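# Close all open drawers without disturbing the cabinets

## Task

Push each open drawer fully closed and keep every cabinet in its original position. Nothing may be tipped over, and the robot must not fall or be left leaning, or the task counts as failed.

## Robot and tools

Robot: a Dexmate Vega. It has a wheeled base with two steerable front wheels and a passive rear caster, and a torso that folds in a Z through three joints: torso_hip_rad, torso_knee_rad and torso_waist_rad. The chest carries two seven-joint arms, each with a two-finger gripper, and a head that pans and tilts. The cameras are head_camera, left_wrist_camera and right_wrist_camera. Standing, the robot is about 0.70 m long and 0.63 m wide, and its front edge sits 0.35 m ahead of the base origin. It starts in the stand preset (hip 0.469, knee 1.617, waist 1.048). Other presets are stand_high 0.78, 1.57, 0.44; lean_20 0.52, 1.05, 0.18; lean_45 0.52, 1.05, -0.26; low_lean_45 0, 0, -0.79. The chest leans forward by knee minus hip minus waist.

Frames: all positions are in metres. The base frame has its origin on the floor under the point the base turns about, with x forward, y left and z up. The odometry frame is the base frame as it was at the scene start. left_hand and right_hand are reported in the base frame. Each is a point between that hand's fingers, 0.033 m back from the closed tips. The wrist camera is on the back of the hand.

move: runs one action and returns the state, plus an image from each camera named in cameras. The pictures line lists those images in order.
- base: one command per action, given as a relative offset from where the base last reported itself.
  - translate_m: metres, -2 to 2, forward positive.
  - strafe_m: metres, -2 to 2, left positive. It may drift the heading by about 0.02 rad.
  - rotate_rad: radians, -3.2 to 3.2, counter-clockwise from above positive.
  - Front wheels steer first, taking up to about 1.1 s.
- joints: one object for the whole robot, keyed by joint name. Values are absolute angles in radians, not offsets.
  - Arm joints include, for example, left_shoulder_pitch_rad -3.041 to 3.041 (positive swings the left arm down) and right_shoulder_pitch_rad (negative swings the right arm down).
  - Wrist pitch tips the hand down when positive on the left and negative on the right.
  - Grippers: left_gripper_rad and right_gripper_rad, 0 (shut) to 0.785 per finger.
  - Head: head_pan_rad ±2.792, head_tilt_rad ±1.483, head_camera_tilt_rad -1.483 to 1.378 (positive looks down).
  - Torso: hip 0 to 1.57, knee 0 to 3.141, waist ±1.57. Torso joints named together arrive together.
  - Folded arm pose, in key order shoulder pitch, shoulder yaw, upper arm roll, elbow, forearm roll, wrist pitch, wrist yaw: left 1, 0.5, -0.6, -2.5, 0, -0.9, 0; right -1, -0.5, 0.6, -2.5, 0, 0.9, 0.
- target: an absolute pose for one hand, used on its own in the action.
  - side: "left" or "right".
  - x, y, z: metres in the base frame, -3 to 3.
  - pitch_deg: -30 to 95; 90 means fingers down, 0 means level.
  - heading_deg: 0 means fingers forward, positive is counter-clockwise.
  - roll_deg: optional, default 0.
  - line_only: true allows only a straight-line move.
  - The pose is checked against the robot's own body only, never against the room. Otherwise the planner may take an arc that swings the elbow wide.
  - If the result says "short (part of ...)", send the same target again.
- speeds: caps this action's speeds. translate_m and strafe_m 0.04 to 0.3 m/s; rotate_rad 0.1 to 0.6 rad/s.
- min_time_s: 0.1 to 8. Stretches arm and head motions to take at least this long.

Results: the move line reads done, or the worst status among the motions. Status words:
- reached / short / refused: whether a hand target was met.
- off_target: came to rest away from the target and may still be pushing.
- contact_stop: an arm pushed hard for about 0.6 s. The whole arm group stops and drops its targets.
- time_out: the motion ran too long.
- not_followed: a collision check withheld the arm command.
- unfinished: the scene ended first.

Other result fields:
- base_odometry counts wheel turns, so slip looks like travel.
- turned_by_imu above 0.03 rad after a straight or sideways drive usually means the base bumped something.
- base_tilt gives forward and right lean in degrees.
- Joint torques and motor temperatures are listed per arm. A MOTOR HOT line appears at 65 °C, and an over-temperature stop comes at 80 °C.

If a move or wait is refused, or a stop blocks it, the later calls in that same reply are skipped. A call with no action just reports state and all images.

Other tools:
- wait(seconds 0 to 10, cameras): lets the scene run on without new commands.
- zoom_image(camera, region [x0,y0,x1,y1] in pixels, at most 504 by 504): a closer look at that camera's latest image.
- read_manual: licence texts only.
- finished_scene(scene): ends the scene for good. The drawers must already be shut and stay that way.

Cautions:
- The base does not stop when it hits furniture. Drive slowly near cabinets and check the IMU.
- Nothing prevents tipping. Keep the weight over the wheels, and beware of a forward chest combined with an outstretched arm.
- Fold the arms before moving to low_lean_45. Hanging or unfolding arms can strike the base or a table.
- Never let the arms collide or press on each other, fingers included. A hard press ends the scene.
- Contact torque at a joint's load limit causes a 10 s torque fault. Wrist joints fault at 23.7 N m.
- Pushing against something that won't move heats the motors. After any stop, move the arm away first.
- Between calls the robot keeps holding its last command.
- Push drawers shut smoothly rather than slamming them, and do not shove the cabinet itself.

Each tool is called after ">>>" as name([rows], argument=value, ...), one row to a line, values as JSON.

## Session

>>> move(joints={"head_camera_tilt_rad":0.15}, cameras=["head_camera"])

>>> move(joints={"head_pan_rad":1.4}, cameras=["head_camera"])

>>> move(joints={"head_pan_rad":2.7}, cameras=["head_camera"])

>>> move(joints={"head_pan_rad":-2.6}, cameras=["head_camera"])

>>> move(joints={"head_pan_rad":-1.4,"left_elbow_rad":-1.9,"right_elbow_rad":-1.9}, cameras=["head_camera"])

Scene clock: 0.67 s.
Joint torques (N m): left_arm=[5.03 -0.7 1.33 -6.42 0.93 -1.62 -0.29] | right_arm=[-3.25 0.03 -0.47 -4.65 -0.1 2.64 0.03]
Motor temperatures (°C): left_arm=[27 30 30 30 34 39 35] | right_arm=[29 28 29 31 34 35 35]
move: done
base_odometry: x=+0.000 y=+0.000 heading=+0.000
turned_by_wheels: +0.000
turned_by_imu: +0.000
base_tilt: forward=+0.7 right=-0.1
base_status: not commanded
joint_positions: torso_hip_rad=+0.469 torso_knee_rad=+1.617 torso_waist_rad=+1.048 left_shoulder_pitch_rad=+2.199 left_shoulder_yaw_rad=+0.001 left_upper_arm_roll_rad=-0.010 left_elbow_rad=-1.084 left_forearm_roll_rad=+0.015 left_wrist_pitch_rad=-0.506 left_wrist_yaw_rad=-0.016 left_gripper_rad=+0.005 right_shoulder_pitch_rad=-2.184 right_shoulder_yaw_rad=+0.007 right_upper_arm_roll_rad=+0.010 right_elbow_rad=-1.115 right_forearm_roll_rad=+0.008 right_wrist_pitch_rad=+0.481 right_wrist_yaw_rad=-0.008 right_gripper_rad=+0.005 head_pan_rad=+0.000 head_tilt_rad=+0.000 head_camera_tilt_rad=+0.150
joint_status: all done
chest: x=-0.0111 y=+0.0000 z=+1.4155 quat_wxyz=(+0.999, +0.000, +0.050, +0.000) (m; base frame)
left_hand: x=+0.1921 y=+0.2282 z=+0.6022 quat_wxyz=(+0.417, +0.009, +0.909, -0.003) pitch_deg=+40.7 heading_deg=-1.0 roll_deg=+0.2 back=up (m; base frame)
right_hand: x=+0.2143 y=-0.2374 z=+0.6092 quat_wxyz=(+0.427, +0.011, +0.904, -0.007) pitch_deg=+39.5 heading_deg=-1.6 roll_deg=-0.2 back=up (m; base frame)
pictures: head_camera
Images, in order (width x height): head_camera 896x560.

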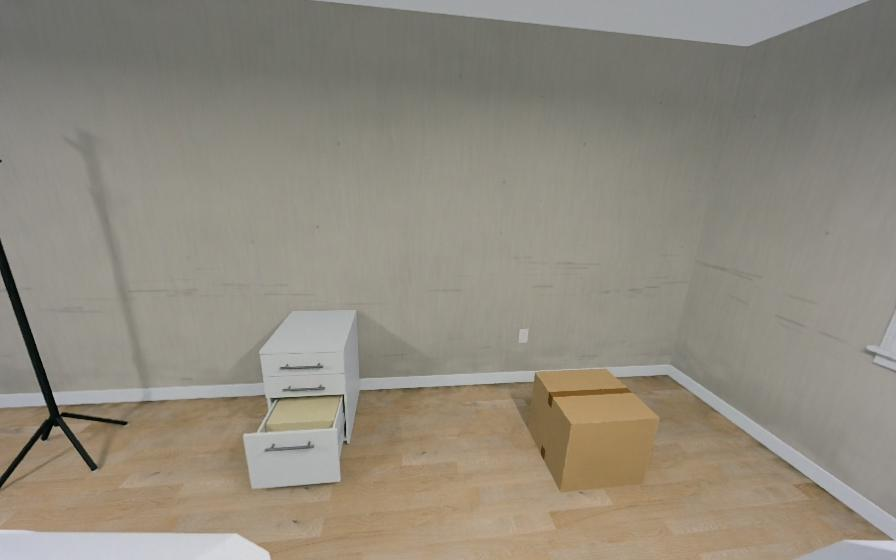

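Scene clock: 2.27 s.
Joint torques (N m): left_arm=[6.86 0.05 -1.11 -6.52 0.06 -1.74 0.16] | right_arm=[-2.71 0.11 -0.39 -5.32 -0.03 1.97 0.02]
move: done
base_odometry: x=+0.000 y=+0.000 heading=+0.000
turned_by_wheels: +0.000
turned_by_imu: +0.000
base_tilt: forward=+0.6 right=-0.1
base_status: not commanded
joint_positions: torso_hip_rad=+0.469 torso_knee_rad=+1.617 torso_waist_rad=+1.048 left_shoulder_pitch_rad=+2.199 left_shoulder_yaw_rad=+0.001 left_upper_arm_roll_rad=-0.010 left_elbow_rad=-1.084 left_forearm_roll_rad=+0.015 left_wrist_pitch_rad=-0.506 left_wrist_yaw_rad=-0.016 left_gripper_rad=+0.005 right_shoulder_pitch_rad=-2.184 right_shoulder_yaw_rad=+0.007 right_upper_arm_roll_rad=+0.010 right_elbow_rad=-1.115 right_forearm_roll_rad=+0.008 right_wrist_pitch_rad=+0.481 right_wrist_yaw_rad=-0.008 right_gripper_rad=+0.005 head_pan_rad=+1.400 head_tilt_rad=+0.000 head_camera_tilt_rad=+0.150
joint_status: all done
chest: x=-0.0111 y=+0.0000 z=+1.4155 quat_wxyz=(+0.999, +0.000, +0.050, +0.000) (m; base frame)
left_hand: x=+0.1921 y=+0.2282 z=+0.6022 quat_wxyz=(+0.417, +0.009, +0.909, -0.003) pitch_deg=+40.7 heading_deg=-1.0 roll_deg=+0.2 back=up (m; base frame)
right_hand: x=+0.2143 y=-0.2374 z=+0.6092 quat_wxyz=(+0.427, +0.011, +0.904, -0.007) pitch_deg=+39.5 heading_deg=-1.6 roll_deg=-0.2 back=up (m; base frame)
pictures: head_camera
Images, in order (width x height): head_camera 896x560.

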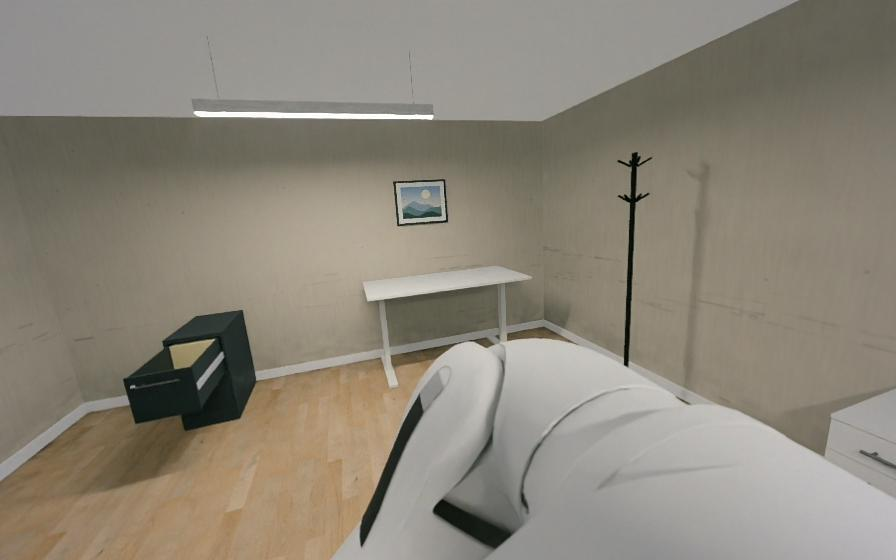

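Scene clock: 3.80 s.
Joint torques (N m): left_arm=[3.7 1.51 2.51 -4.64 0.16 -1.59 0.19] | right_arm=[-3.45 1.13 -0.85 -4.88 -0.09 2.51 -0.05]
move: done
base_odometry: x=+0.000 y=+0.000 heading=+0.000
turned_by_wheels: +0.000
turned_by_imu: +0.000
base_tilt: forward=+0.7 right=+0.0
base_status: not commanded
joint_positions: torso_hip_rad=+0.469 torso_knee_rad=+1.617 torso_waist_rad=+1.048 left_shoulder_pitch_rad=+2.199 left_shoulder_yaw_rad=+0.001 left_upper_arm_roll_rad=-0.010 left_elbow_rad=-1.084 left_forearm_roll_rad=+0.015 left_wrist_pitch_rad=-0.506 left_wrist_yaw_rad=-0.016 left_gripper_rad=+0.005 right_shoulder_pitch_rad=-2.184 right_shoulder_yaw_rad=+0.007 right_upper_arm_roll_rad=+0.010 right_elbow_rad=-1.115 right_forearm_roll_rad=+0.008 right_wrist_pitch_rad=+0.481 right_wrist_yaw_rad=-0.008 right_gripper_rad=+0.005 head_pan_rad=+2.700 head_tilt_rad=+0.000 head_camera_tilt_rad=+0.150
joint_status: all done
chest: x=-0.0111 y=+0.0000 z=+1.4155 quat_wxyz=(+0.999, +0.000, +0.050, +0.000) (m; base frame)
left_hand: x=+0.1921 y=+0.2282 z=+0.6022 quat_wxyz=(+0.417, +0.009, +0.909, -0.003) pitch_deg=+40.7 heading_deg=-1.0 roll_deg=+0.2 back=up (m; base frame)
right_hand: x=+0.2143 y=-0.2374 z=+0.6092 quat_wxyz=(+0.427, +0.011, +0.904, -0.007) pitch_deg=+39.5 heading_deg=-1.6 roll_deg=-0.2 back=up (m; base frame)
pictures: head_camera
Images, in order (width x height): head_camera 896x560.

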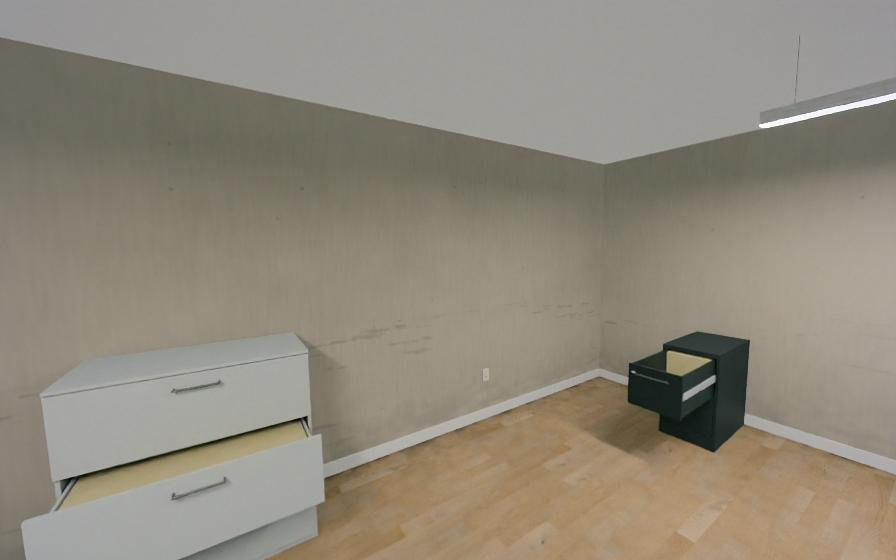

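Scene clock: 8.00 s.
Joint torques (N m): left_arm=[5.39 1.63 1.19 -5.22 0.38 -1.83 -0.23] | right_arm=[-2.1 1.04 -0.79 -5 -0.08 1.87 -0.04]
move: done
base_odometry: x=+0.000 y=+0.000 heading=+0.000
turned_by_wheels: +0.000
turned_by_imu: +0.001
base_tilt: forward=+0.6 right=-0.1
base_status: not commanded
joint_positions: torso_hip_rad=+0.469 torso_knee_rad=+1.617 torso_waist_rad=+1.048 left_shoulder_pitch_rad=+2.199 left_shoulder_yaw_rad=+0.001 left_upper_arm_roll_rad=-0.010 left_elbow_rad=-1.084 left_forearm_roll_rad=+0.015 left_wrist_pitch_rad=-0.506 left_wrist_yaw_rad=-0.016 left_gripper_rad=+0.005 right_shoulder_pitch_rad=-2.184 right_shoulder_yaw_rad=+0.007 right_upper_arm_roll_rad=+0.010 right_elbow_rad=-1.115 right_forearm_roll_rad=+0.008 right_wrist_pitch_rad=+0.481 right_wrist_yaw_rad=-0.008 right_gripper_rad=+0.005 head_pan_rad=-2.600 head_tilt_rad=+0.000 head_camera_tilt_rad=+0.150
joint_status: all done
chest: x=-0.0111 y=+0.0000 z=+1.4155 quat_wxyz=(+0.999, +0.000, +0.050, +0.000) (m; base frame)
left_hand: x=+0.1921 y=+0.2282 z=+0.6022 quat_wxyz=(+0.417, +0.009, +0.909, -0.003) pitch_deg=+40.7 heading_deg=-1.0 roll_deg=+0.2 back=up (m; base frame)
right_hand: x=+0.2143 y=-0.2374 z=+0.6092 quat_wxyz=(+0.427, +0.011, +0.904, -0.007) pitch_deg=+39.5 heading_deg=-1.6 roll_deg=-0.2 back=up (m; base frame)
pictures: head_camera
Images, in order (width x height): head_camera 896x560.

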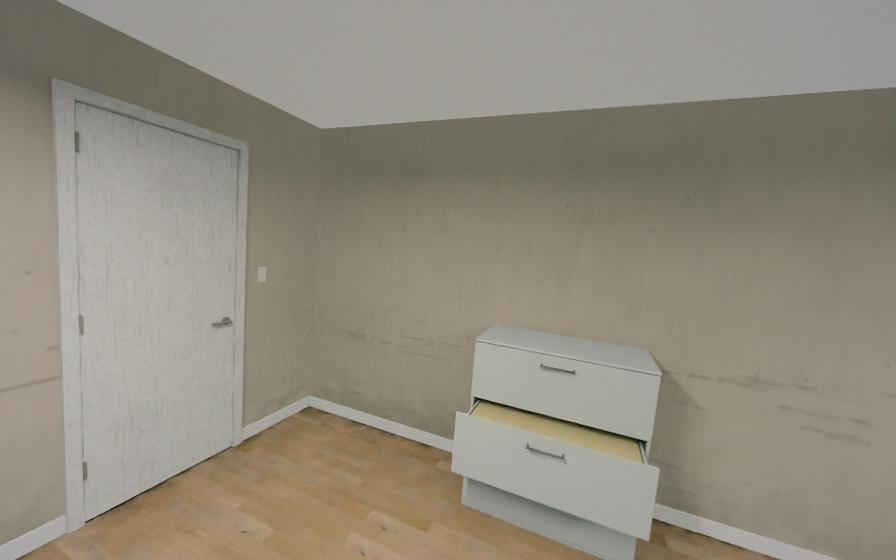

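Scene clock: 12.43 s.
Joint torques (N m): left_arm=[0.96 -1.57 -1.92 -15.52 -0.06 -2.81 0] | right_arm=[0.92 -0.18 -0.35 -11.27 -0.11 1.9 0.16]
move: done
base_odometry: x=+0.000 y=+0.000 heading=+0.000
turned_by_wheels: +0.000
turned_by_imu: +0.001
base_tilt: forward=+0.6 right=+0.0
base_status: not commanded
joint_positions: torso_hip_rad=+0.469 torso_knee_rad=+1.617 torso_waist_rad=+1.048 left_shoulder_pitch_rad=+2.199 left_shoulder_yaw_rad=+0.001 left_upper_arm_roll_rad=-0.010 left_elbow_rad=-1.894 left_forearm_roll_rad=+0.015 left_wrist_pitch_rad=-0.506 left_wrist_yaw_rad=-0.016 left_gripper_rad=+0.005 right_shoulder_pitch_rad=-2.184 right_shoulder_yaw_rad=+0.007 right_upper_arm_roll_rad=+0.010 right_elbow_rad=-1.895 right_forearm_roll_rad=+0.008 right_wrist_pitch_rad=+0.481 right_wrist_yaw_rad=-0.008 right_gripper_rad=+0.005 head_pan_rad=-1.400 head_tilt_rad=+0.000 head_camera_tilt_rad=+0.150
joint_status: all done
chest: x=-0.0111 y=+0.0000 z=+1.4155 quat_wxyz=(+0.999, +0.000, +0.050, +0.000) (m; base frame)
left_hand: x=+0.4653 y=+0.2269 z=+1.0350 quat_wxyz=(+0.742, +0.013, +0.671, +0.002) pitch_deg=-5.8 heading_deg=-1.0 roll_deg=+1.3 back=up (m; base frame)
right_hand: x=+0.4722 y=-0.2401 z=+1.0325 quat_wxyz=(+0.739, +0.010, +0.674, -0.006) pitch_deg=-5.2 heading_deg=-1.3 roll_deg=+0.4 back=up (m; base frame)
pictures: head_camera
Images, in order (width x height): head_camera 896x560.

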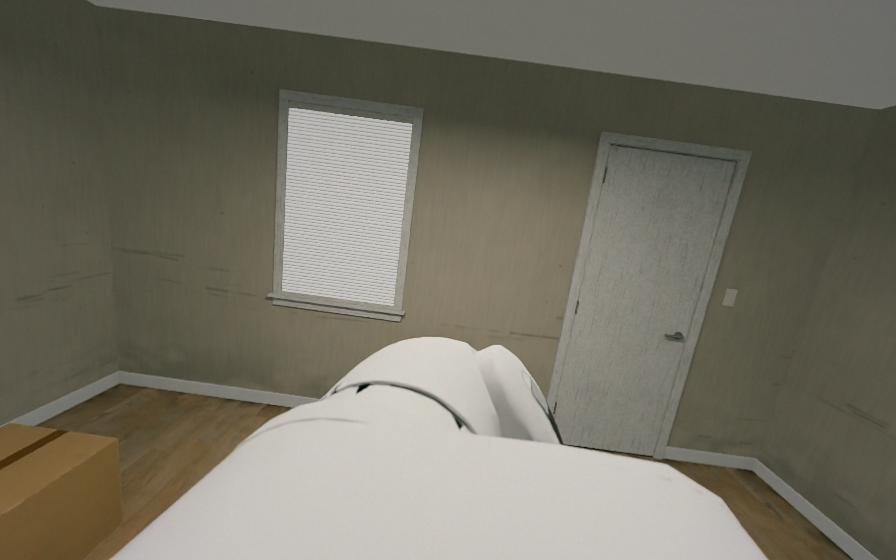

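>>> move(base={"rotate_rad":0.07}, joints={"torso_hip_rad":0,"torso_knee_rad":0.5,"torso_waist_rad":-0.6,"left_shoulder_pitch_rad":1.2,"right_shoulder_pitch_rad":-1.2,"head_pan_rad":0,"head_camera_tilt_rad":-0.4}, min_time_s=6)

>>> move(base={"strafe_m":0.5}, cameras=["head_camera"])

>>> move(target={"side":"left","x":0.7,"y":0.2,"z":0.22,"pitch_deg":40,"heading_deg":0}, cameras=["head_camera","left_wrist_camera"])

Scene clock: 47.00 s.
Joint torques (N m): left_arm=[-5.04 -0.08 -0.16 -13.35 0.66 -2.62 -0.18] | right_arm=[7.34 0.13 -0.3 -12.85 -0.13 1.98 0.11]
move: done
base_odometry: x=+0.000 y=+0.000 heading=+0.070
turned_by_wheels: +0.070
turned_by_imu: +0.069
base_tilt: forward=+0.6 right=+0.0
base_status: done
joint_positions: torso_hip_rad=+0.000 torso_knee_rad=+0.500 torso_waist_rad=-0.600 left_shoulder_pitch_rad=+1.204 left_shoulder_yaw_rad=+0.001 left_upper_arm_roll_rad=-0.010 left_elbow_rad=-1.900 left_forearm_roll_rad=+0.015 left_wrist_pitch_rad=-0.506 left_wrist_yaw_rad=-0.016 left_gripper_rad=+0.005 right_shoulder_pitch_rad=-1.204 right_shoulder_yaw_rad=+0.007 right_upper_arm_roll_rad=+0.010 right_elbow_rad=-1.900 right_forearm_roll_rad=+0.008 right_wrist_pitch_rad=+0.480 right_wrist_yaw_rad=-0.008 right_gripper_rad=+0.005 head_pan_rad=+0.000 head_tilt_rad=+0.000 head_camera_tilt_rad=-0.400
joint_status: all done
chest: x=+0.2206 y=+0.0000 z=+0.9205 quat_wxyz=(+0.852, +0.000, +0.523, +0.000) (m; base frame)
left_hand: x=+0.6958 y=+0.2269 z=+0.5415 quat_wxyz=(+0.742, +0.013, +0.670, +0.002) pitch_deg=-5.8 heading_deg=-1.0 roll_deg=+1.3 back=up (m; base frame)
right_hand: x=+0.6966 y=-0.2401 z=+0.5309 quat_wxyz=(+0.733, +0.010, +0.680, -0.006) pitch_deg=-4.3 heading_deg=-1.3 roll_deg=+0.4 back=up (m; base frame)
pictures: none

Scene clock: 50.60 s.
Joint torques (N m): left_arm=[-4.54 -0.24 -0.53 -14.46 -0.14 -2.19 -0.16] | right_arm=[8.07 1.21 -0.85 -13.1 -0.01 2.73 0.11]
move: done
base_odometry: x=-0.038 y=+0.497 heading=+0.077
turned_by_wheels: +0.008
turned_by_imu: +0.003
base_tilt: forward=+0.7 right=-0.1
base_status: done
joint_positions: torso_hip_rad=+0.000 torso_knee_rad=+0.500 torso_waist_rad=-0.600 left_shoulder_pitch_rad=+1.200 left_shoulder_yaw_rad=+0.001 left_upper_arm_roll_rad=-0.010 left_elbow_rad=-1.900 left_forearm_roll_rad=+0.015 left_wrist_pitch_rad=-0.506 left_wrist_yaw_rad=-0.016 left_gripper_rad=+0.005 right_shoulder_pitch_rad=-1.200 right_shoulder_yaw_rad=+0.007 right_upper_arm_roll_rad=+0.010 right_elbow_rad=-1.900 right_forearm_roll_rad=+0.008 right_wrist_pitch_rad=+0.480 right_wrist_yaw_rad=-0.008 right_gripper_rad=+0.005 head_pan_rad=+0.000 head_tilt_rad=+0.000 head_camera_tilt_rad=-0.400
joint_status: not commanded
chest: x=+0.2206 y=+0.0000 z=+0.9205 quat_wxyz=(+0.852, +0.000, +0.523, +0.000) (m; base frame)
left_hand: x=+0.6972 y=+0.2269 z=+0.5433 quat_wxyz=(+0.743, +0.013, +0.669, +0.002) pitch_deg=-6.0 heading_deg=-1.0 roll_deg=+1.3 back=up (m; base frame)
right_hand: x=+0.6980 y=-0.2401 z=+0.5327 quat_wxyz=(+0.735, +0.010, +0.678, -0.006) pitch_deg=-4.6 heading_deg=-1.3 roll_deg=+0.4 back=up (m; base frame)
pictures: head_camera
Images, in order (width x height): head_camera 896x560.

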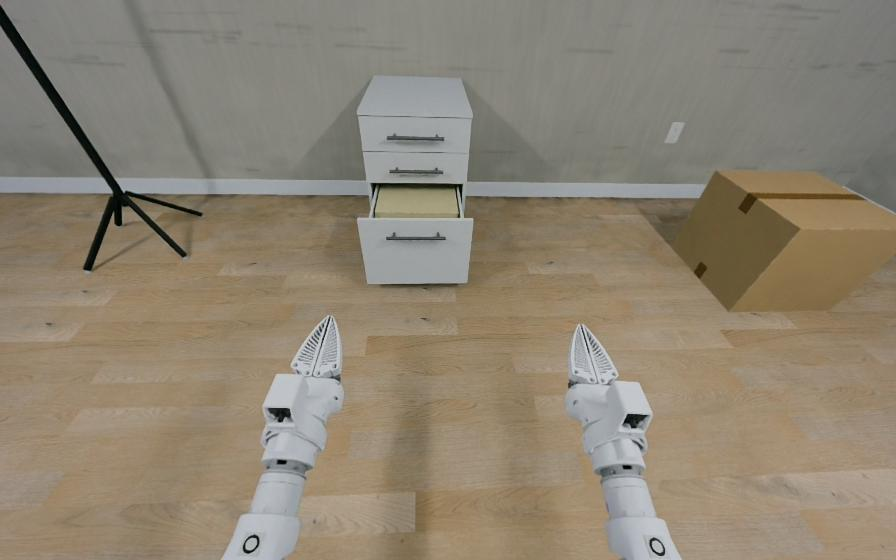

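Scene clock: 55.30 s.
Joint torques (N m): left_arm=[-6.53 -2.76 5.17 -12.25 0.44 -2.27 0.26] | right_arm=[7.51 -0.31 -0.5 -11.92 -0.03 2.73 0.18]
move: done
base_odometry: x=-0.038 y=+0.497 heading=+0.077
turned_by_wheels: +0.000
turned_by_imu: +0.001
base_tilt: forward=+0.7 right=-0.1
base_status: not commanded
joint_positions: torso_hip_rad=+0.000 torso_knee_rad=+0.500 torso_waist_rad=-0.600 left_shoulder_pitch_rad=+0.916 left_shoulder_yaw_rad=-0.065 left_upper_arm_roll_rad=+0.027 left_elbow_rad=-1.691 left_forearm_roll_rad=+0.060 left_wrist_pitch_rad=+0.371 left_wrist_yaw_rad=+0.021 left_gripper_rad=+0.005 right_shoulder_pitch_rad=-1.200 right_shoulder_yaw_rad=+0.007 right_upper_arm_roll_rad=+0.010 right_elbow_rad=-1.900 right_forearm_roll_rad=+0.008 right_wrist_pitch_rad=+0.480 right_wrist_yaw_rad=-0.008 right_gripper_rad=+0.005 head_pan_rad=+0.000 head_tilt_rad=+0.000 head_camera_tilt_rad=-0.400
joint_status: not commanded
chest: x=+0.2206 y=+0.0000 z=+0.9205 quat_wxyz=(+0.852, +0.000, +0.523, +0.000) (m; base frame)
left_hand: x=+0.7000 y=+0.2004 z=+0.2217 quat_wxyz=(+0.425, +0.000, +0.905, +0.000) pitch_deg=+39.7 heading_deg=+0.0 roll_deg=+0.0 back=up (m; base frame)
left_hand_status: reached (straight line, planned for 3.1 s): 2 mm and 0.3 deg off.
right_hand: x=+0.6980 y=-0.2401 z=+0.5327 quat_wxyz=(+0.735, +0.010, +0.678, -0.006) pitch_deg=-4.6 heading_deg=-1.3 roll_deg=+0.4 back=up (m; base frame)
pictures: head_camera, left_wrist_camera
Images, in order (width x height): head_camera 896x560, left_wrist_camera 672x420.

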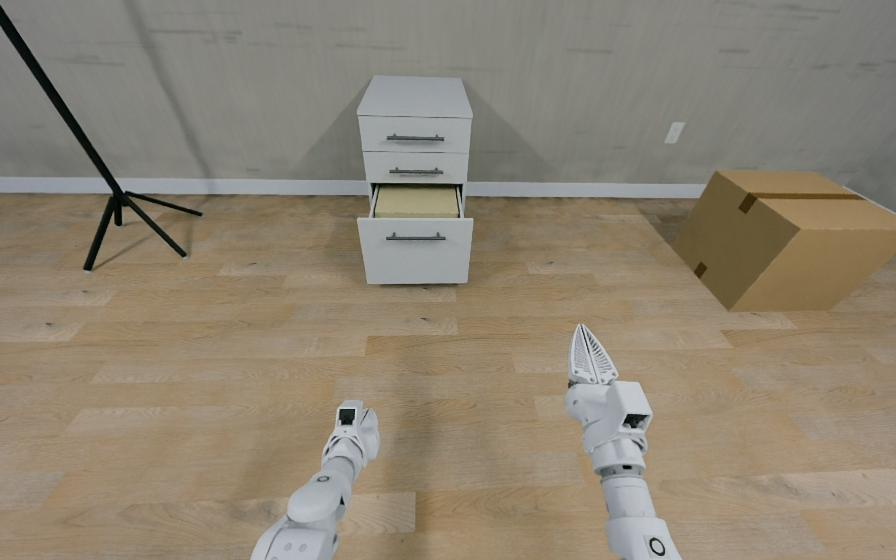

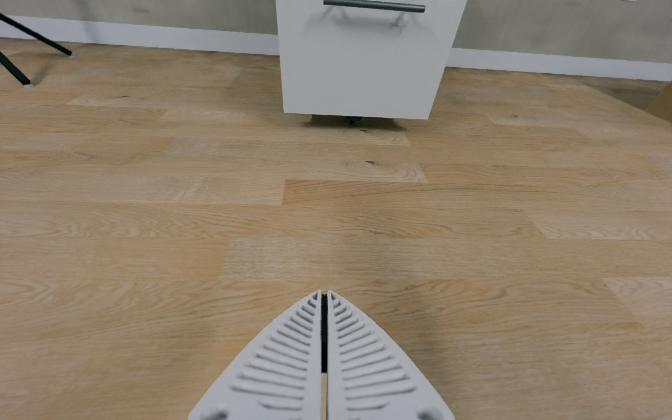

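>>> move(base={"rotate_rad":-0.015})

>>> move(base={"translate_m":0.58}, joints={"head_camera_tilt_rad":-0.25}, cameras=["head_camera","left_wrist_camera"])

Scene clock: 67.40 s.
Joint torques (N m): left_arm=[-8.05 -2.37 4.45 -12.15 0.05 -1.91 0.43] | right_arm=[6.44 -0.21 -0.42 -11.72 -0.04 2.03 0.12]
move: done
base_odometry: x=-0.038 y=+0.497 heading=+0.063
turned_by_wheels: -0.015
turned_by_imu: -0.014
base_tilt: forward=+0.7 right=-0.1
base_status: done
joint_positions: torso_hip_rad=+0.000 torso_knee_rad=+0.500 torso_waist_rad=-0.600 left_shoulder_pitch_rad=+0.912 left_shoulder_yaw_rad=-0.066 left_upper_arm_roll_rad=+0.027 left_elbow_rad=-1.688 left_forearm_roll_rad=+0.061 left_wrist_pitch_rad=+0.376 left_wrist_yaw_rad=+0.021 left_gripper_rad=+0.005 right_shoulder_pitch_rad=-1.200 right_shoulder_yaw_rad=+0.007 right_upper_arm_roll_rad=+0.010 right_elbow_rad=-1.900 right_forearm_roll_rad=+0.008 right_wrist_pitch_rad=+0.480 right_wrist_yaw_rad=-0.008 right_gripper_rad=+0.005 head_pan_rad=+0.000 head_tilt_rad=+0.000 head_camera_tilt_rad=-0.400
joint_status: not commanded
chest: x=+0.2206 y=+0.0000 z=+0.9205 quat_wxyz=(+0.852, +0.000, +0.523, +0.000) (m; base frame)
left_hand: x=+0.6997 y=+0.2001 z=+0.2198 quat_wxyz=(+0.422, +0.000, +0.906, +0.000) pitch_deg=+40.0 heading_deg=+0.0 roll_deg=+0.0 back=up (m; base frame)
right_hand: x=+0.6980 y=-0.2401 z=+0.5327 quat_wxyz=(+0.735, +0.010, +0.678, -0.006) pitch_deg=-4.6 heading_deg=-1.3 roll_deg=+0.4 back=up (m; base frame)
pictures: none

Scene clock: 71.10 s.
Joint torques (N m): left_arm=[-7.8 -3.42 3.67 -12.25 -0.13 -1.44 0.41] | right_arm=[7.52 0.99 -0.83 -11.82 -0.06 2.86 0.13]
move: done
base_odometry: x=+0.541 y=+0.535 heading=+0.062
turned_by_wheels: +0.000
turned_by_imu: +0.000
base_tilt: forward=+0.7 right=-0.1
base_status: done
joint_positions: torso_hip_rad=+0.000 torso_knee_rad=+0.500 torso_waist_rad=-0.600 left_shoulder_pitch_rad=+0.912 left_shoulder_yaw_rad=-0.066 left_upper_arm_roll_rad=+0.027 left_elbow_rad=-1.688 left_forearm_roll_rad=+0.061 left_wrist_pitch_rad=+0.376 left_wrist_yaw_rad=+0.021 left_gripper_rad=+0.005 right_shoulder_pitch_rad=-1.200 right_shoulder_yaw_rad=+0.007 right_upper_arm_roll_rad=+0.010 right_elbow_rad=-1.900 right_forearm_roll_rad=+0.008 right_wrist_pitch_rad=+0.480 right_wrist_yaw_rad=-0.008 right_gripper_rad=+0.005 head_pan_rad=+0.000 head_tilt_rad=+0.000 head_camera_tilt_rad=-0.250
joint_status: all done
chest: x=+0.2206 y=+0.0000 z=+0.9205 quat_wxyz=(+0.852, +0.000, +0.523, +0.000) (m; base frame)
left_hand: x=+0.6997 y=+0.2001 z=+0.2198 quat_wxyz=(+0.422, +0.000, +0.906, +0.000) pitch_deg=+40.0 heading_deg=+0.0 roll_deg=+0.0 back=up (m; base frame)
right_hand: x=+0.6980 y=-0.2401 z=+0.5327 quat_wxyz=(+0.735, +0.010, +0.678, -0.006) pitch_deg=-4.6 heading_deg=-1.3 roll_deg=+0.4 back=up (m; base frame)
pictures: head_camera, left_wrist_camera
Images, in order (width x height): head_camera 896x560, left_wrist_camera 672x420.

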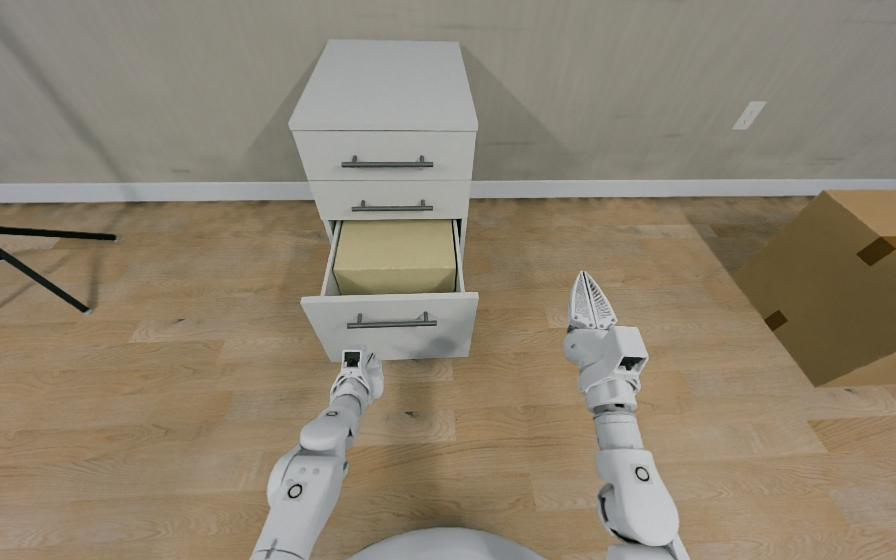

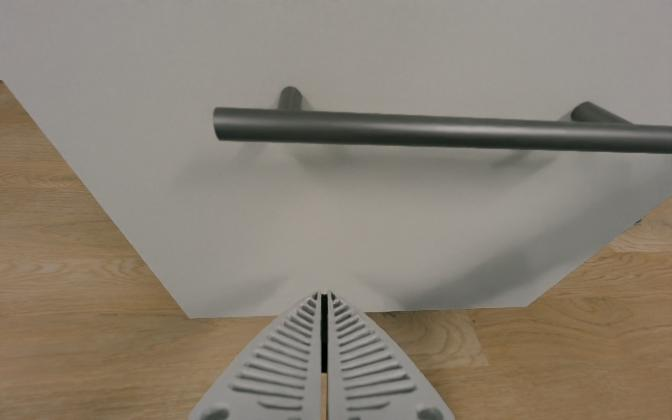

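>>> move(base={"strafe_m":-0.045})

>>> move(base={"translate_m":0.27}, speeds={"translate_m":0.1}, cameras=["head_camera","left_wrist_camera"])

Scene clock: 87.03 s.
Joint torques (N m): left_arm=[-5.11 -2.04 2.71 -11.43 0.22 -2.45 0.26] | right_arm=[6.97 0.95 -0.76 -10.95 -0.15 2.49 0.17]
move: done
base_odometry: x=+0.544 y=+0.490 heading=+0.062
turned_by_wheels: +0.000
turned_by_imu: +0.001
base_tilt: forward=+0.7 right=+0.0
base_status: done
joint_positions: torso_hip_rad=+0.000 torso_knee_rad=+0.500 torso_waist_rad=-0.600 left_shoulder_pitch_rad=+0.912 left_shoulder_yaw_rad=-0.066 left_upper_arm_roll_rad=+0.027 left_elbow_rad=-1.688 left_forearm_roll_rad=+0.061 left_wrist_pitch_rad=+0.376 left_wrist_yaw_rad=+0.021 left_gripper_rad=+0.005 right_shoulder_pitch_rad=-1.200 right_shoulder_yaw_rad=+0.007 right_upper_arm_roll_rad=+0.010 right_elbow_rad=-1.900 right_forearm_roll_rad=+0.008 right_wrist_pitch_rad=+0.480 right_wrist_yaw_rad=-0.008 right_gripper_rad=+0.005 head_pan_rad=+0.000 head_tilt_rad=+0.000 head_camera_tilt_rad=-0.250
joint_status: not commanded
chest: x=+0.2206 y=+0.0000 z=+0.9205 quat_wxyz=(+0.852, +0.000, +0.523, +0.000) (m; base frame)
left_hand: x=+0.6998 y=+0.2001 z=+0.2198 quat_wxyz=(+0.422, +0.000, +0.906, +0.000) pitch_deg=+40.0 heading_deg=+0.0 roll_deg=+0.0 back=up (m; base frame)
right_hand: x=+0.6980 y=-0.2401 z=+0.5327 quat_wxyz=(+0.735, +0.010, +0.678, -0.006) pitch_deg=-4.6 heading_deg=-1.3 roll_deg=+0.4 back=up (m; base frame)
pictures: none

Scene clock: 91.13 s.
Joint torques (N m): left_arm=[-7.09 -2.67 4.13 -12.59 -0.44 -1.56 -0.27] | right_arm=[6.69 0.74 -0.37 -12.04 -0.13 2.3 0.17]
move: done
base_odometry: x=+0.813 y=+0.507 heading=+0.062
turned_by_wheels: +0.000
turned_by_imu: -0.002
base_tilt: forward=+0.7 right=-0.1
base_status: done
joint_positions: torso_hip_rad=+0.000 torso_knee_rad=+0.500 torso_waist_rad=-0.600 left_shoulder_pitch_rad=+0.912 left_shoulder_yaw_rad=-0.066 left_upper_arm_roll_rad=+0.027 left_elbow_rad=-1.688 left_forearm_roll_rad=+0.061 left_wrist_pitch_rad=+0.376 left_wrist_yaw_rad=+0.021 left_gripper_rad=+0.005 right_shoulder_pitch_rad=-1.200 right_shoulder_yaw_rad=+0.007 right_upper_arm_roll_rad=+0.010 right_elbow_rad=-1.900 right_forearm_roll_rad=+0.008 right_wrist_pitch_rad=+0.480 right_wrist_yaw_rad=-0.008 right_gripper_rad=+0.005 head_pan_rad=+0.000 head_tilt_rad=+0.000 head_camera_tilt_rad=-0.250
joint_status: not commanded
chest: x=+0.2206 y=+0.0000 z=+0.9205 quat_wxyz=(+0.852, +0.000, +0.523, +0.000) (m; base frame)
left_hand: x=+0.6997 y=+0.2001 z=+0.2196 quat_wxyz=(+0.422, +0.000, +0.906, +0.000) pitch_deg=+40.0 heading_deg=+0.0 roll_deg=+0.0 back=up (m; base frame)
right_hand: x=+0.6980 y=-0.2401 z=+0.5327 quat_wxyz=(+0.735, +0.010, +0.678, -0.006) pitch_deg=-4.6 heading_deg=-1.3 roll_deg=+0.4 back=up (m; base frame)
pictures: head_camera, left_wrist_camera
Images, in order (width x height): head_camera 896x560, left_wrist_camera 672x420.

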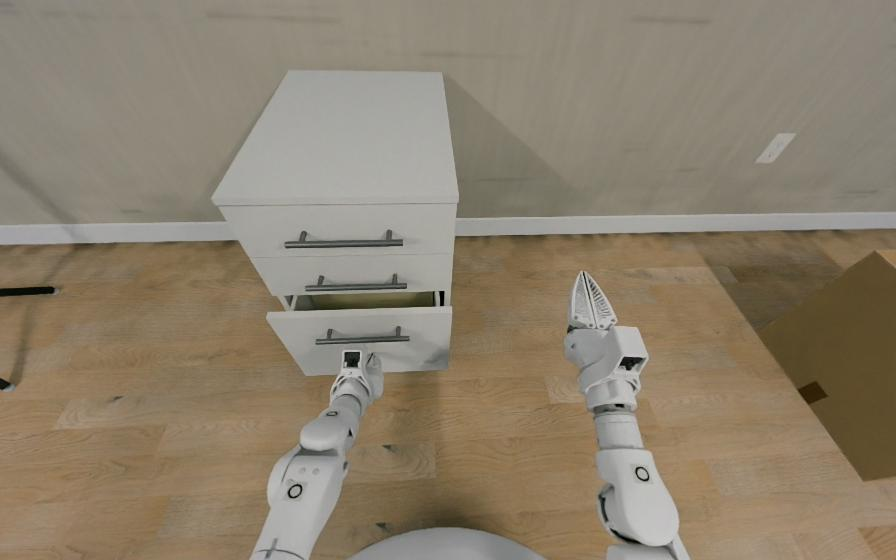

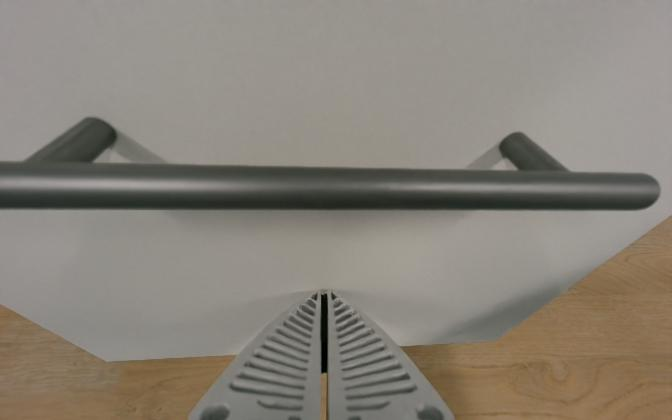

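>>> move(base={"translate_m":0.045}, speeds={"translate_m":0.08}, cameras=["head_camera"])

>>> zoom_image(camera="head_camera", region=[240, 240, 480, 400])

Scene clock: 96.17 s.
Joint torques (N m): left_arm=[-7.04 -3.48 2.75 -13.47 -0.08 -3.61 -0.7] | right_arm=[7.66 0.83 -0.56 -11.78 -0.17 2.57 0.25]
move: done
base_odometry: x=+0.858 y=+0.510 heading=+0.062
turned_by_wheels: +0.000
turned_by_imu: +0.001
base_tilt: forward=+0.7 right=+0.0
base_status: done
joint_positions: torso_hip_rad=+0.000 torso_knee_rad=+0.500 torso_waist_rad=-0.600 left_shoulder_pitch_rad=+0.912 left_shoulder_yaw_rad=-0.066 left_upper_arm_roll_rad=+0.027 left_elbow_rad=-1.688 left_forearm_roll_rad=+0.061 left_wrist_pitch_rad=+0.376 left_wrist_yaw_rad=+0.021 left_gripper_rad=+0.005 right_shoulder_pitch_rad=-1.200 right_shoulder_yaw_rad=+0.007 right_upper_arm_roll_rad=+0.010 right_elbow_rad=-1.900 right_forearm_roll_rad=+0.008 right_wrist_pitch_rad=+0.480 right_wrist_yaw_rad=-0.008 right_gripper_rad=+0.005 head_pan_rad=+0.000 head_tilt_rad=+0.000 head_camera_tilt_rad=-0.250
joint_status: not commanded
chest: x=+0.2206 y=+0.0000 z=+0.9205 quat_wxyz=(+0.852, +0.000, +0.523, +0.000) (m; base frame)
left_hand: x=+0.6997 y=+0.2001 z=+0.2197 quat_wxyz=(+0.422, +0.000, +0.906, +0.000) pitch_deg=+40.0 heading_deg=+0.0 roll_deg=+0.0 back=up (m; base frame)
right_hand: x=+0.6980 y=-0.2401 z=+0.5327 quat_wxyz=(+0.735, +0.010, +0.678, -0.006) pitch_deg=-4.6 heading_deg=-1.3 roll_deg=+0.4 back=up (m; base frame)
pictures: head_camera
Images, in order (width x height): head_camera 896x560.

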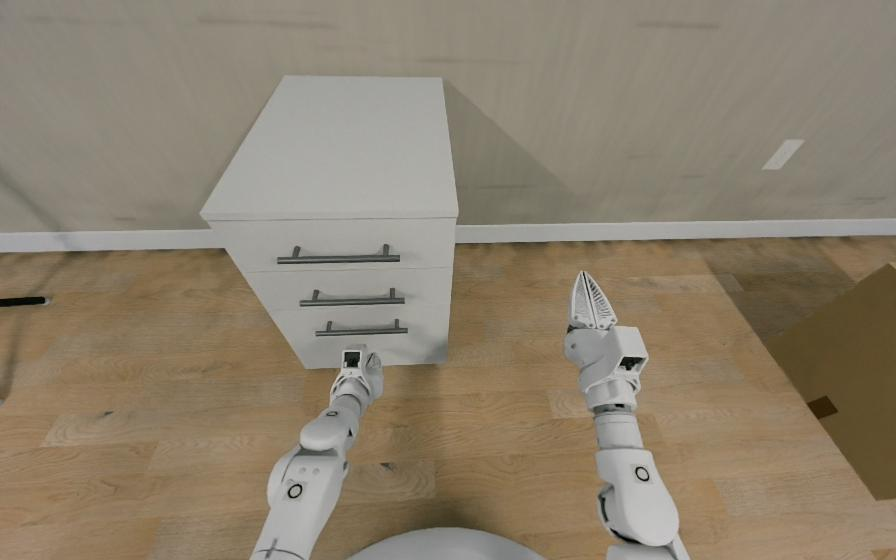

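Scaled by 2.100 from the camera's 896x560 image, which has a finer 960x600 frame.

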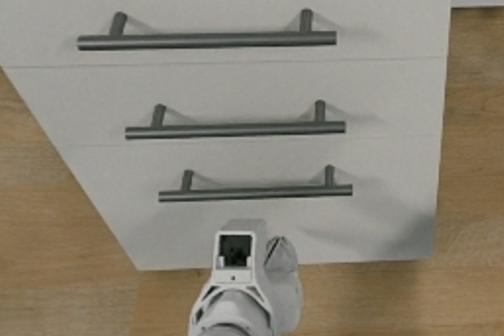

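>>> move(target={"side":"left","x":0.71,"y":0.2,"z":0.22,"pitch_deg":40,"heading_deg":0})

>>> move(target={"side":"left","x":0.718,"y":0.2,"z":0.22,"pitch_deg":40,"heading_deg":0})

>>> move(target={"side":"left","x":0.724,"y":0.2,"z":0.22,"pitch_deg":40,"heading_deg":0}, cameras=["head_camera"])

>>> zoom_image(camera="head_camera", region=[240, 240, 480, 400])

Scene clock: 102.27 s.
Joint torques (N m): left_arm=[-7.96 -4.5 -0.63 -11.82 0.01 -2.52 -0.51] | right_arm=[7.18 0.42 -0.8 -11.57 -0.14 1.85 0.25]
move: done
base_odometry: x=+0.858 y=+0.510 heading=+0.062
turned_by_wheels: +0.000
turned_by_imu: +0.001
base_tilt: forward=+0.7 right=+0.0
base_status: not commanded
joint_positions: torso_hip_rad=+0.000 torso_knee_rad=+0.500 torso_waist_rad=-0.600 left_shoulder_pitch_rad=+0.889 left_shoulder_yaw_rad=-0.066 left_upper_arm_roll_rad=+0.027 left_elbow_rad=-1.672 left_forearm_roll_rad=+0.060 left_wrist_pitch_rad=+0.383 left_wrist_yaw_rad=+0.021 left_gripper_rad=+0.005 right_shoulder_pitch_rad=-1.200 right_shoulder_yaw_rad=+0.007 right_upper_arm_roll_rad=+0.010 right_elbow_rad=-1.900 right_forearm_roll_rad=+0.008 right_wrist_pitch_rad=+0.480 right_wrist_yaw_rad=-0.008 right_gripper_rad=+0.005 head_pan_rad=+0.000 head_tilt_rad=+0.000 head_camera_tilt_rad=-0.250
joint_status: not commanded
chest: x=+0.2206 y=+0.0000 z=+0.9205 quat_wxyz=(+0.852, +0.000, +0.523, +0.000) (m; base frame)
left_hand: x=+0.7077 y=+0.1999 z=+0.2197 quat_wxyz=(+0.422, +0.000, +0.906, +0.000) pitch_deg=+40.0 heading_deg=+0.0 roll_deg=+0.0 back=up (m; base frame)
left_hand_status: reached (straight line, planned for 0.4 s): 2 mm and 0.0 deg off.
right_hand: x=+0.6980 y=-0.2401 z=+0.5327 quat_wxyz=(+0.735, +0.010, +0.678, -0.006) pitch_deg=-4.6 heading_deg=-1.3 roll_deg=+0.4 back=up (m; base frame)
pictures: none

Scene clock: 103.30 s.
Joint torques (N m): left_arm=[-7.36 -1.16 -3.11 -11.63 -0.51 -1.77 0.52] | right_arm=[7.5 0.09 -0.75 -11.42 -0.02 2.29 0.15]
move: done
base_odometry: x=+0.858 y=+0.510 heading=+0.062
turned_by_wheels: +0.000
turned_by_imu: +0.000
base_tilt: forward=+0.7 right=-0.1
base_status: not commanded
joint_positions: torso_hip_rad=+0.000 torso_knee_rad=+0.500 torso_waist_rad=-0.600 left_shoulder_pitch_rad=+0.866 left_shoulder_yaw_rad=-0.066 left_upper_arm_roll_rad=+0.026 left_elbow_rad=-1.656 left_forearm_roll_rad=+0.060 left_wrist_pitch_rad=+0.390 left_wrist_yaw_rad=+0.021 left_gripper_rad=+0.005 right_shoulder_pitch_rad=-1.200 right_shoulder_yaw_rad=+0.007 right_upper_arm_roll_rad=+0.010 right_elbow_rad=-1.900 right_forearm_roll_rad=+0.008 right_wrist_pitch_rad=+0.480 right_wrist_yaw_rad=-0.008 right_gripper_rad=+0.005 head_pan_rad=+0.000 head_tilt_rad=+0.000 head_camera_tilt_rad=-0.250
joint_status: not commanded
chest: x=+0.2206 y=+0.0000 z=+0.9205 quat_wxyz=(+0.852, +0.000, +0.523, +0.000) (m; base frame)
left_hand: x=+0.7157 y=+0.1999 z=+0.2197 quat_wxyz=(+0.422, +0.000, +0.906, +0.000) pitch_deg=+40.0 heading_deg=+0.0 roll_deg=+0.0 back=up (m; base frame)
left_hand_status: reached (straight line, planned for 0.4 s): 2 mm and 0.0 deg off.
right_hand: x=+0.6980 y=-0.2401 z=+0.5327 quat_wxyz=(+0.735, +0.010, +0.678, -0.006) pitch_deg=-4.6 heading_deg=-1.3 roll_deg=+0.4 back=up (m; base frame)
pictures: none

Scene clock: 104.20 s.
Joint torques (N m): left_arm=[-6 -3.54 -1.5 -13.08 -0.71 -1.1 0.09] | right_arm=[7.16 0.54 -0.82 -11.62 0 2.65 0.18]
move: done
base_odometry: x=+0.858 y=+0.510 heading=+0.062
turned_by_wheels: +0.000
turned_by_imu: +0.000
base_tilt: forward=+0.7 right=-0.1
base_status: not commanded
joint_positions: torso_hip_rad=+0.000 torso_knee_rad=+0.500 torso_waist_rad=-0.600 left_shoulder_pitch_rad=+0.849 left_shoulder_yaw_rad=-0.066 left_upper_arm_roll_rad=+0.025 left_elbow_rad=-1.643 left_forearm_roll_rad=+0.060 left_wrist_pitch_rad=+0.394 left_wrist_yaw_rad=+0.021 left_gripper_rad=+0.005 right_shoulder_pitch_rad=-1.200 right_shoulder_yaw_rad=+0.007 right_upper_arm_roll_rad=+0.010 right_elbow_rad=-1.900 right_forearm_roll_rad=+0.008 right_wrist_pitch_rad=+0.480 right_wrist_yaw_rad=-0.008 right_gripper_rad=+0.005 head_pan_rad=+0.000 head_tilt_rad=+0.000 head_camera_tilt_rad=-0.250
joint_status: not commanded
chest: x=+0.2206 y=+0.0000 z=+0.9205 quat_wxyz=(+0.852, +0.000, +0.523, +0.000) (m; base frame)
left_hand: x=+0.7217 y=+0.1999 z=+0.2198 quat_wxyz=(+0.422, +0.000, +0.906, +0.000) pitch_deg=+40.0 heading_deg=+0.0 roll_deg=+0.0 back=up (m; base frame)
left_hand_status: reached (straight line, planned for 0.3 s): 2 mm and 0.0 deg off.
right_hand: x=+0.6980 y=-0.2401 z=+0.5327 quat_wxyz=(+0.735, +0.010, +0.678, -0.006) pitch_deg=-4.6 heading_deg=-1.3 roll_deg=+0.4 back=up (m; base frame)
pictures: head_camera
Images, in order (width x height): head_camera 896x560.

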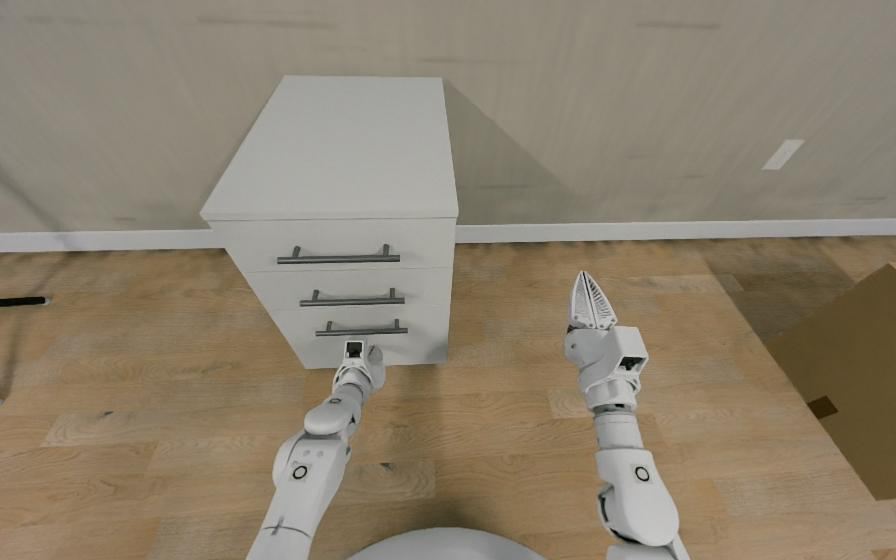

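Scaled by 2.100 from the camera's 896x560 image, which has a finer 960x600 frame.

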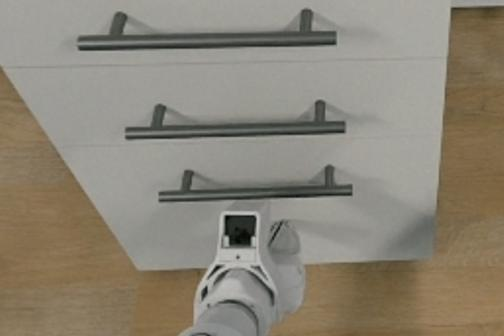

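>>> move(target={"side":"left","x":0.734,"y":0.2,"z":0.22,"pitch_deg":40,"heading_deg":0})

>>> move(target={"side":"left","x":0.742,"y":0.2,"z":0.22,"pitch_deg":40,"heading_deg":0}, cameras=["head_camera","left_wrist_camera"])

>>> zoom_image(camera="head_camera", region=[240, 240, 480, 400])

Scene clock: 110.10 s.
Joint torques (N m): left_arm=[-19.06 -6.77 -2.56 -15.09 -0.68 -4.53 0.29] | right_arm=[7.06 -0.67 -0.8 -12.49 -0.12 2.08 -0.03]
move: done
base_odometry: x=+0.858 y=+0.510 heading=+0.062
turned_by_wheels: +0.000
turned_by_imu: +0.001
base_tilt: forward=+0.6 right=+0.0
base_status: not commanded
joint_positions: torso_hip_rad=+0.000 torso_knee_rad=+0.500 torso_waist_rad=-0.600 left_shoulder_pitch_rad=+0.821 left_shoulder_yaw_rad=-0.066 left_upper_arm_roll_rad=+0.023 left_elbow_rad=-1.620 left_forearm_roll_rad=+0.059 left_wrist_pitch_rad=+0.401 left_wrist_yaw_rad=+0.021 left_gripper_rad=+0.005 right_shoulder_pitch_rad=-1.200 right_shoulder_yaw_rad=+0.007 right_upper_arm_roll_rad=+0.010 right_elbow_rad=-1.900 right_forearm_roll_rad=+0.008 right_wrist_pitch_rad=+0.480 right_wrist_yaw_rad=-0.008 right_gripper_rad=+0.005 head_pan_rad=+0.000 head_tilt_rad=+0.000 head_camera_tilt_rad=-0.250
joint_status: not commanded
chest: x=+0.2206 y=+0.0000 z=+0.9205 quat_wxyz=(+0.852, +0.000, +0.523, +0.000) (m; base frame)
left_hand: x=+0.7308 y=+0.1999 z=+0.2191 quat_wxyz=(+0.422, +0.000, +0.907, +0.000) pitch_deg=+40.1 heading_deg=+0.0 roll_deg=+0.0 back=up (m; base frame)
left_hand_status: reached (straight line, planned for 0.4 s): 3 mm and 0.1 deg off.
right_hand: x=+0.6980 y=-0.2401 z=+0.5327 quat_wxyz=(+0.735, +0.010, +0.678, -0.006) pitch_deg=-4.6 heading_deg=-1.3 roll_deg=+0.4 back=up (m; base frame)
pictures: none

Scene clock: 111.17 s.
Joint torques (N m): left_arm=[-20.34 -5.14 -1.47 -15.75 -0.3 -4.82 -0.3] | right_arm=[6.29 -0.31 -0.54 -12.07 -0.05 2.9 0.24]
move: done
base_odometry: x=+0.858 y=+0.510 heading=+0.062
turned_by_wheels: +0.000
turned_by_imu: +0.000
base_tilt: forward=+0.7 right=+0.0
base_status: not commanded
joint_positions: torso_hip_rad=+0.000 torso_knee_rad=+0.500 torso_waist_rad=-0.600 left_shoulder_pitch_rad=+0.797 left_shoulder_yaw_rad=-0.067 left_upper_arm_roll_rad=+0.022 left_elbow_rad=-1.601 left_forearm_roll_rad=+0.059 left_wrist_pitch_rad=+0.406 left_wrist_yaw_rad=+0.022 left_gripper_rad=+0.005 right_shoulder_pitch_rad=-1.200 right_shoulder_yaw_rad=+0.007 right_upper_arm_roll_rad=+0.010 right_elbow_rad=-1.900 right_forearm_roll_rad=+0.008 right_wrist_pitch_rad=+0.480 right_wrist_yaw_rad=-0.008 right_gripper_rad=+0.005 head_pan_rad=+0.000 head_tilt_rad=+0.000 head_camera_tilt_rad=-0.250
joint_status: not commanded
chest: x=+0.2205 y=+0.0000 z=+0.9205 quat_wxyz=(+0.853, +0.000, +0.523, +0.000) (m; base frame)
left_hand: x=+0.7388 y=+0.1999 z=+0.2188 quat_wxyz=(+0.421, +0.000, +0.907, +0.000) pitch_deg=+40.2 heading_deg=+0.0 roll_deg=+0.0 back=up (m; base frame)
left_hand_status: reached (straight line, planned for 0.4 s): 3 mm and 0.2 deg off.
right_hand: x=+0.6980 y=-0.2401 z=+0.5327 quat_wxyz=(+0.735, +0.010, +0.678, -0.006) pitch_deg=-4.6 heading_deg=-1.3 roll_deg=+0.4 back=up (m; base frame)
pictures: head_camera, left_wrist_camera
Images, in order (width x height): head_camera 896x560, left_wrist_camera 672x420.

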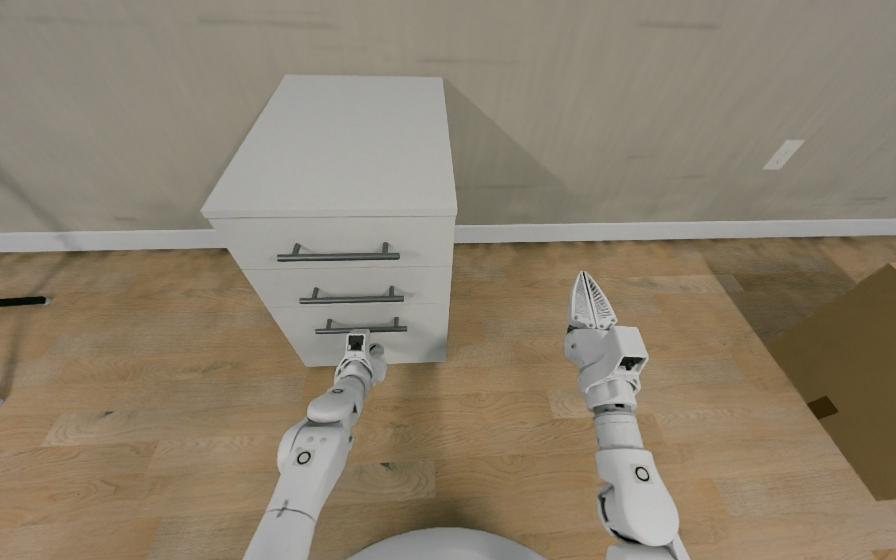

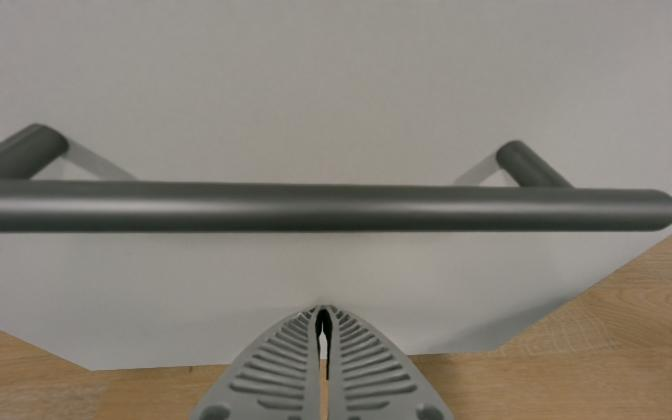

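Scaled by 2.100 from the camera's 896x560 image, which has a finer 960x600 frame.

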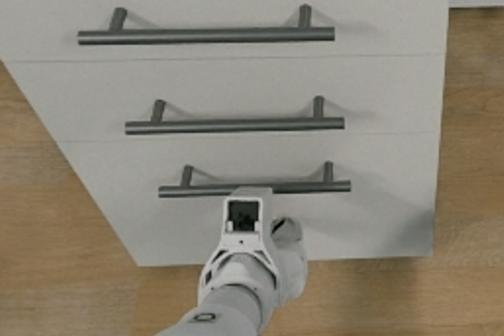

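>>> move(base={"translate_m":-1.9}, joints={"torso_waist_rad":0,"left_shoulder_pitch_rad":1.27,"left_shoulder_yaw_rad":-0.037,"left_upper_arm_roll_rad":0.042,"left_elbow_rad":-1.458,"left_forearm_roll_rad":0.03,"left_wrist_pitch_rad":0.036,"left_wrist_yaw_rad":0.046,"right_shoulder_pitch_rad":-1.81,"head_camera_tilt_rad":-0.1}, min_time_s=2.2)

>>> move(base={"rotate_rad":1.59}, cameras=["head_camera"])

Scene clock: 152.20 s.
Joint torques (N m): left_arm=[-4.69 0.23 3.66 -13.72 0.08 -2.8 0.59] | right_arm=[-4.35 0.25 -0.5 -10.93 -0.09 2.42 0.05]
move: done
base_odometry: x=-1.038 y=+0.388 heading=+0.063
turned_by_wheels: +0.000
turned_by_imu: +0.002
base_tilt: forward=+0.6 right=+0.0
base_status: done
joint_positions: torso_hip_rad=+0.000 torso_knee_rad=+0.500 torso_waist_rad=+0.000 left_shoulder_pitch_rad=+1.270 left_shoulder_yaw_rad=-0.037 left_upper_arm_roll_rad=+0.042 left_elbow_rad=-1.458 left_forearm_roll_rad=+0.030 left_wrist_pitch_rad=+0.036 left_wrist_yaw_rad=+0.046 left_gripper_rad=+0.005 right_shoulder_pitch_rad=-1.810 right_shoulder_yaw_rad=+0.007 right_upper_arm_roll_rad=+0.010 right_elbow_rad=-1.900 right_forearm_roll_rad=+0.008 right_wrist_pitch_rad=+0.480 right_wrist_yaw_rad=-0.008 right_gripper_rad=+0.005 head_pan_rad=+0.000 head_tilt_rad=+0.000 head_camera_tilt_rad=-0.100
joint_status: all done
chest: x=+0.0122 y=+0.0000 z=+1.0850 quat_wxyz=(+0.969, +0.000, +0.248, +0.000) (m; base frame)
left_hand: x=+0.6414 y=+0.1999 z=+0.5013 quat_wxyz=(+0.574, +0.000, +0.819, +0.000) pitch_deg=+19.9 heading_deg=+0.0 roll_deg=+0.0 back=up (m; base frame)
right_hand: x=+0.4860 y=-0.2401 z=+0.6927 quat_wxyz=(+0.731, +0.010, +0.682, -0.006) pitch_deg=-4.0 heading_deg=-1.3 roll_deg=+0.4 back=up (m; base frame)
pictures: none

Scene clock: 156.40 s.
Joint torques (N m): left_arm=[-6.96 0.69 3.98 -11.15 0.63 -1.53 -0.02] | right_arm=[-4.92 0.18 -0.62 -11.44 -0.09 2.55 0.31]
move: done
base_odometry: x=-1.038 y=+0.387 heading=+1.655
turned_by_wheels: +1.592
turned_by_imu: +1.563
base_tilt: forward=+0.6 right=+0.0
base_status: done
joint_positions: torso_hip_rad=+0.000 torso_knee_rad=+0.500 torso_waist_rad=+0.000 left_shoulder_pitch_rad=+1.270 left_shoulder_yaw_rad=-0.037 left_upper_arm_roll_rad=+0.042 left_elbow_rad=-1.458 left_forearm_roll_rad=+0.030 left_wrist_pitch_rad=+0.036 left_wrist_yaw_rad=+0.046 left_gripper_rad=+0.005 right_shoulder_pitch_rad=-1.810 right_shoulder_yaw_rad=+0.007 right_upper_arm_roll_rad=+0.010 right_elbow_rad=-1.900 right_forearm_roll_rad=+0.008 right_wrist_pitch_rad=+0.480 right_wrist_yaw_rad=-0.008 right_gripper_rad=+0.005 head_pan_rad=+0.000 head_tilt_rad=+0.000 head_camera_tilt_rad=-0.100
joint_status: not commanded
chest: x=+0.0122 y=+0.0000 z=+1.0850 quat_wxyz=(+0.969, +0.000, +0.248, +0.000) (m; base frame)
left_hand: x=+0.6414 y=+0.1999 z=+0.5013 quat_wxyz=(+0.574, +0.000, +0.819, +0.000) pitch_deg=+19.9 heading_deg=+0.0 roll_deg=+0.0 back=up (m; base frame)
right_hand: x=+0.4860 y=-0.2401 z=+0.6927 quat_wxyz=(+0.731, +0.010, +0.682, -0.006) pitch_deg=-4.0 heading_deg=-1.3 roll_deg=+0.4 back=up (m; base frame)
pictures: head_camera
Images, in order (width x height): head_camera 896x560.

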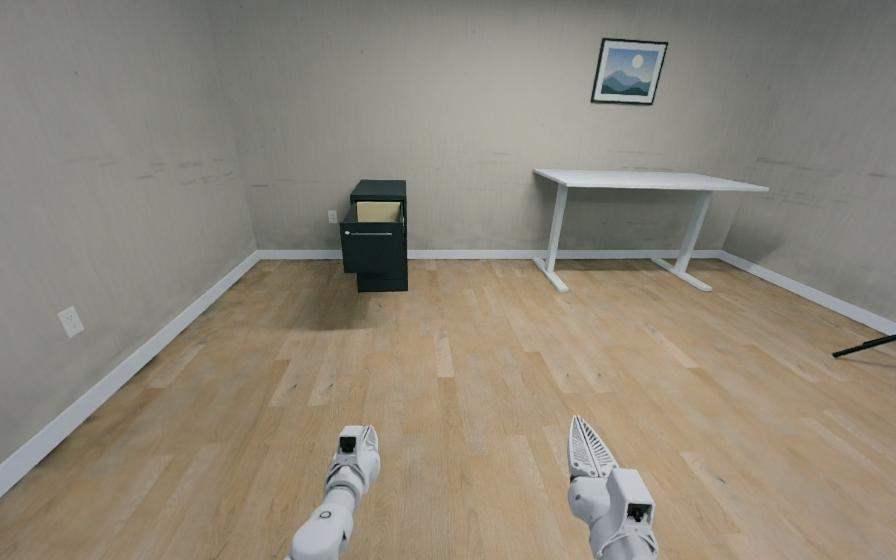

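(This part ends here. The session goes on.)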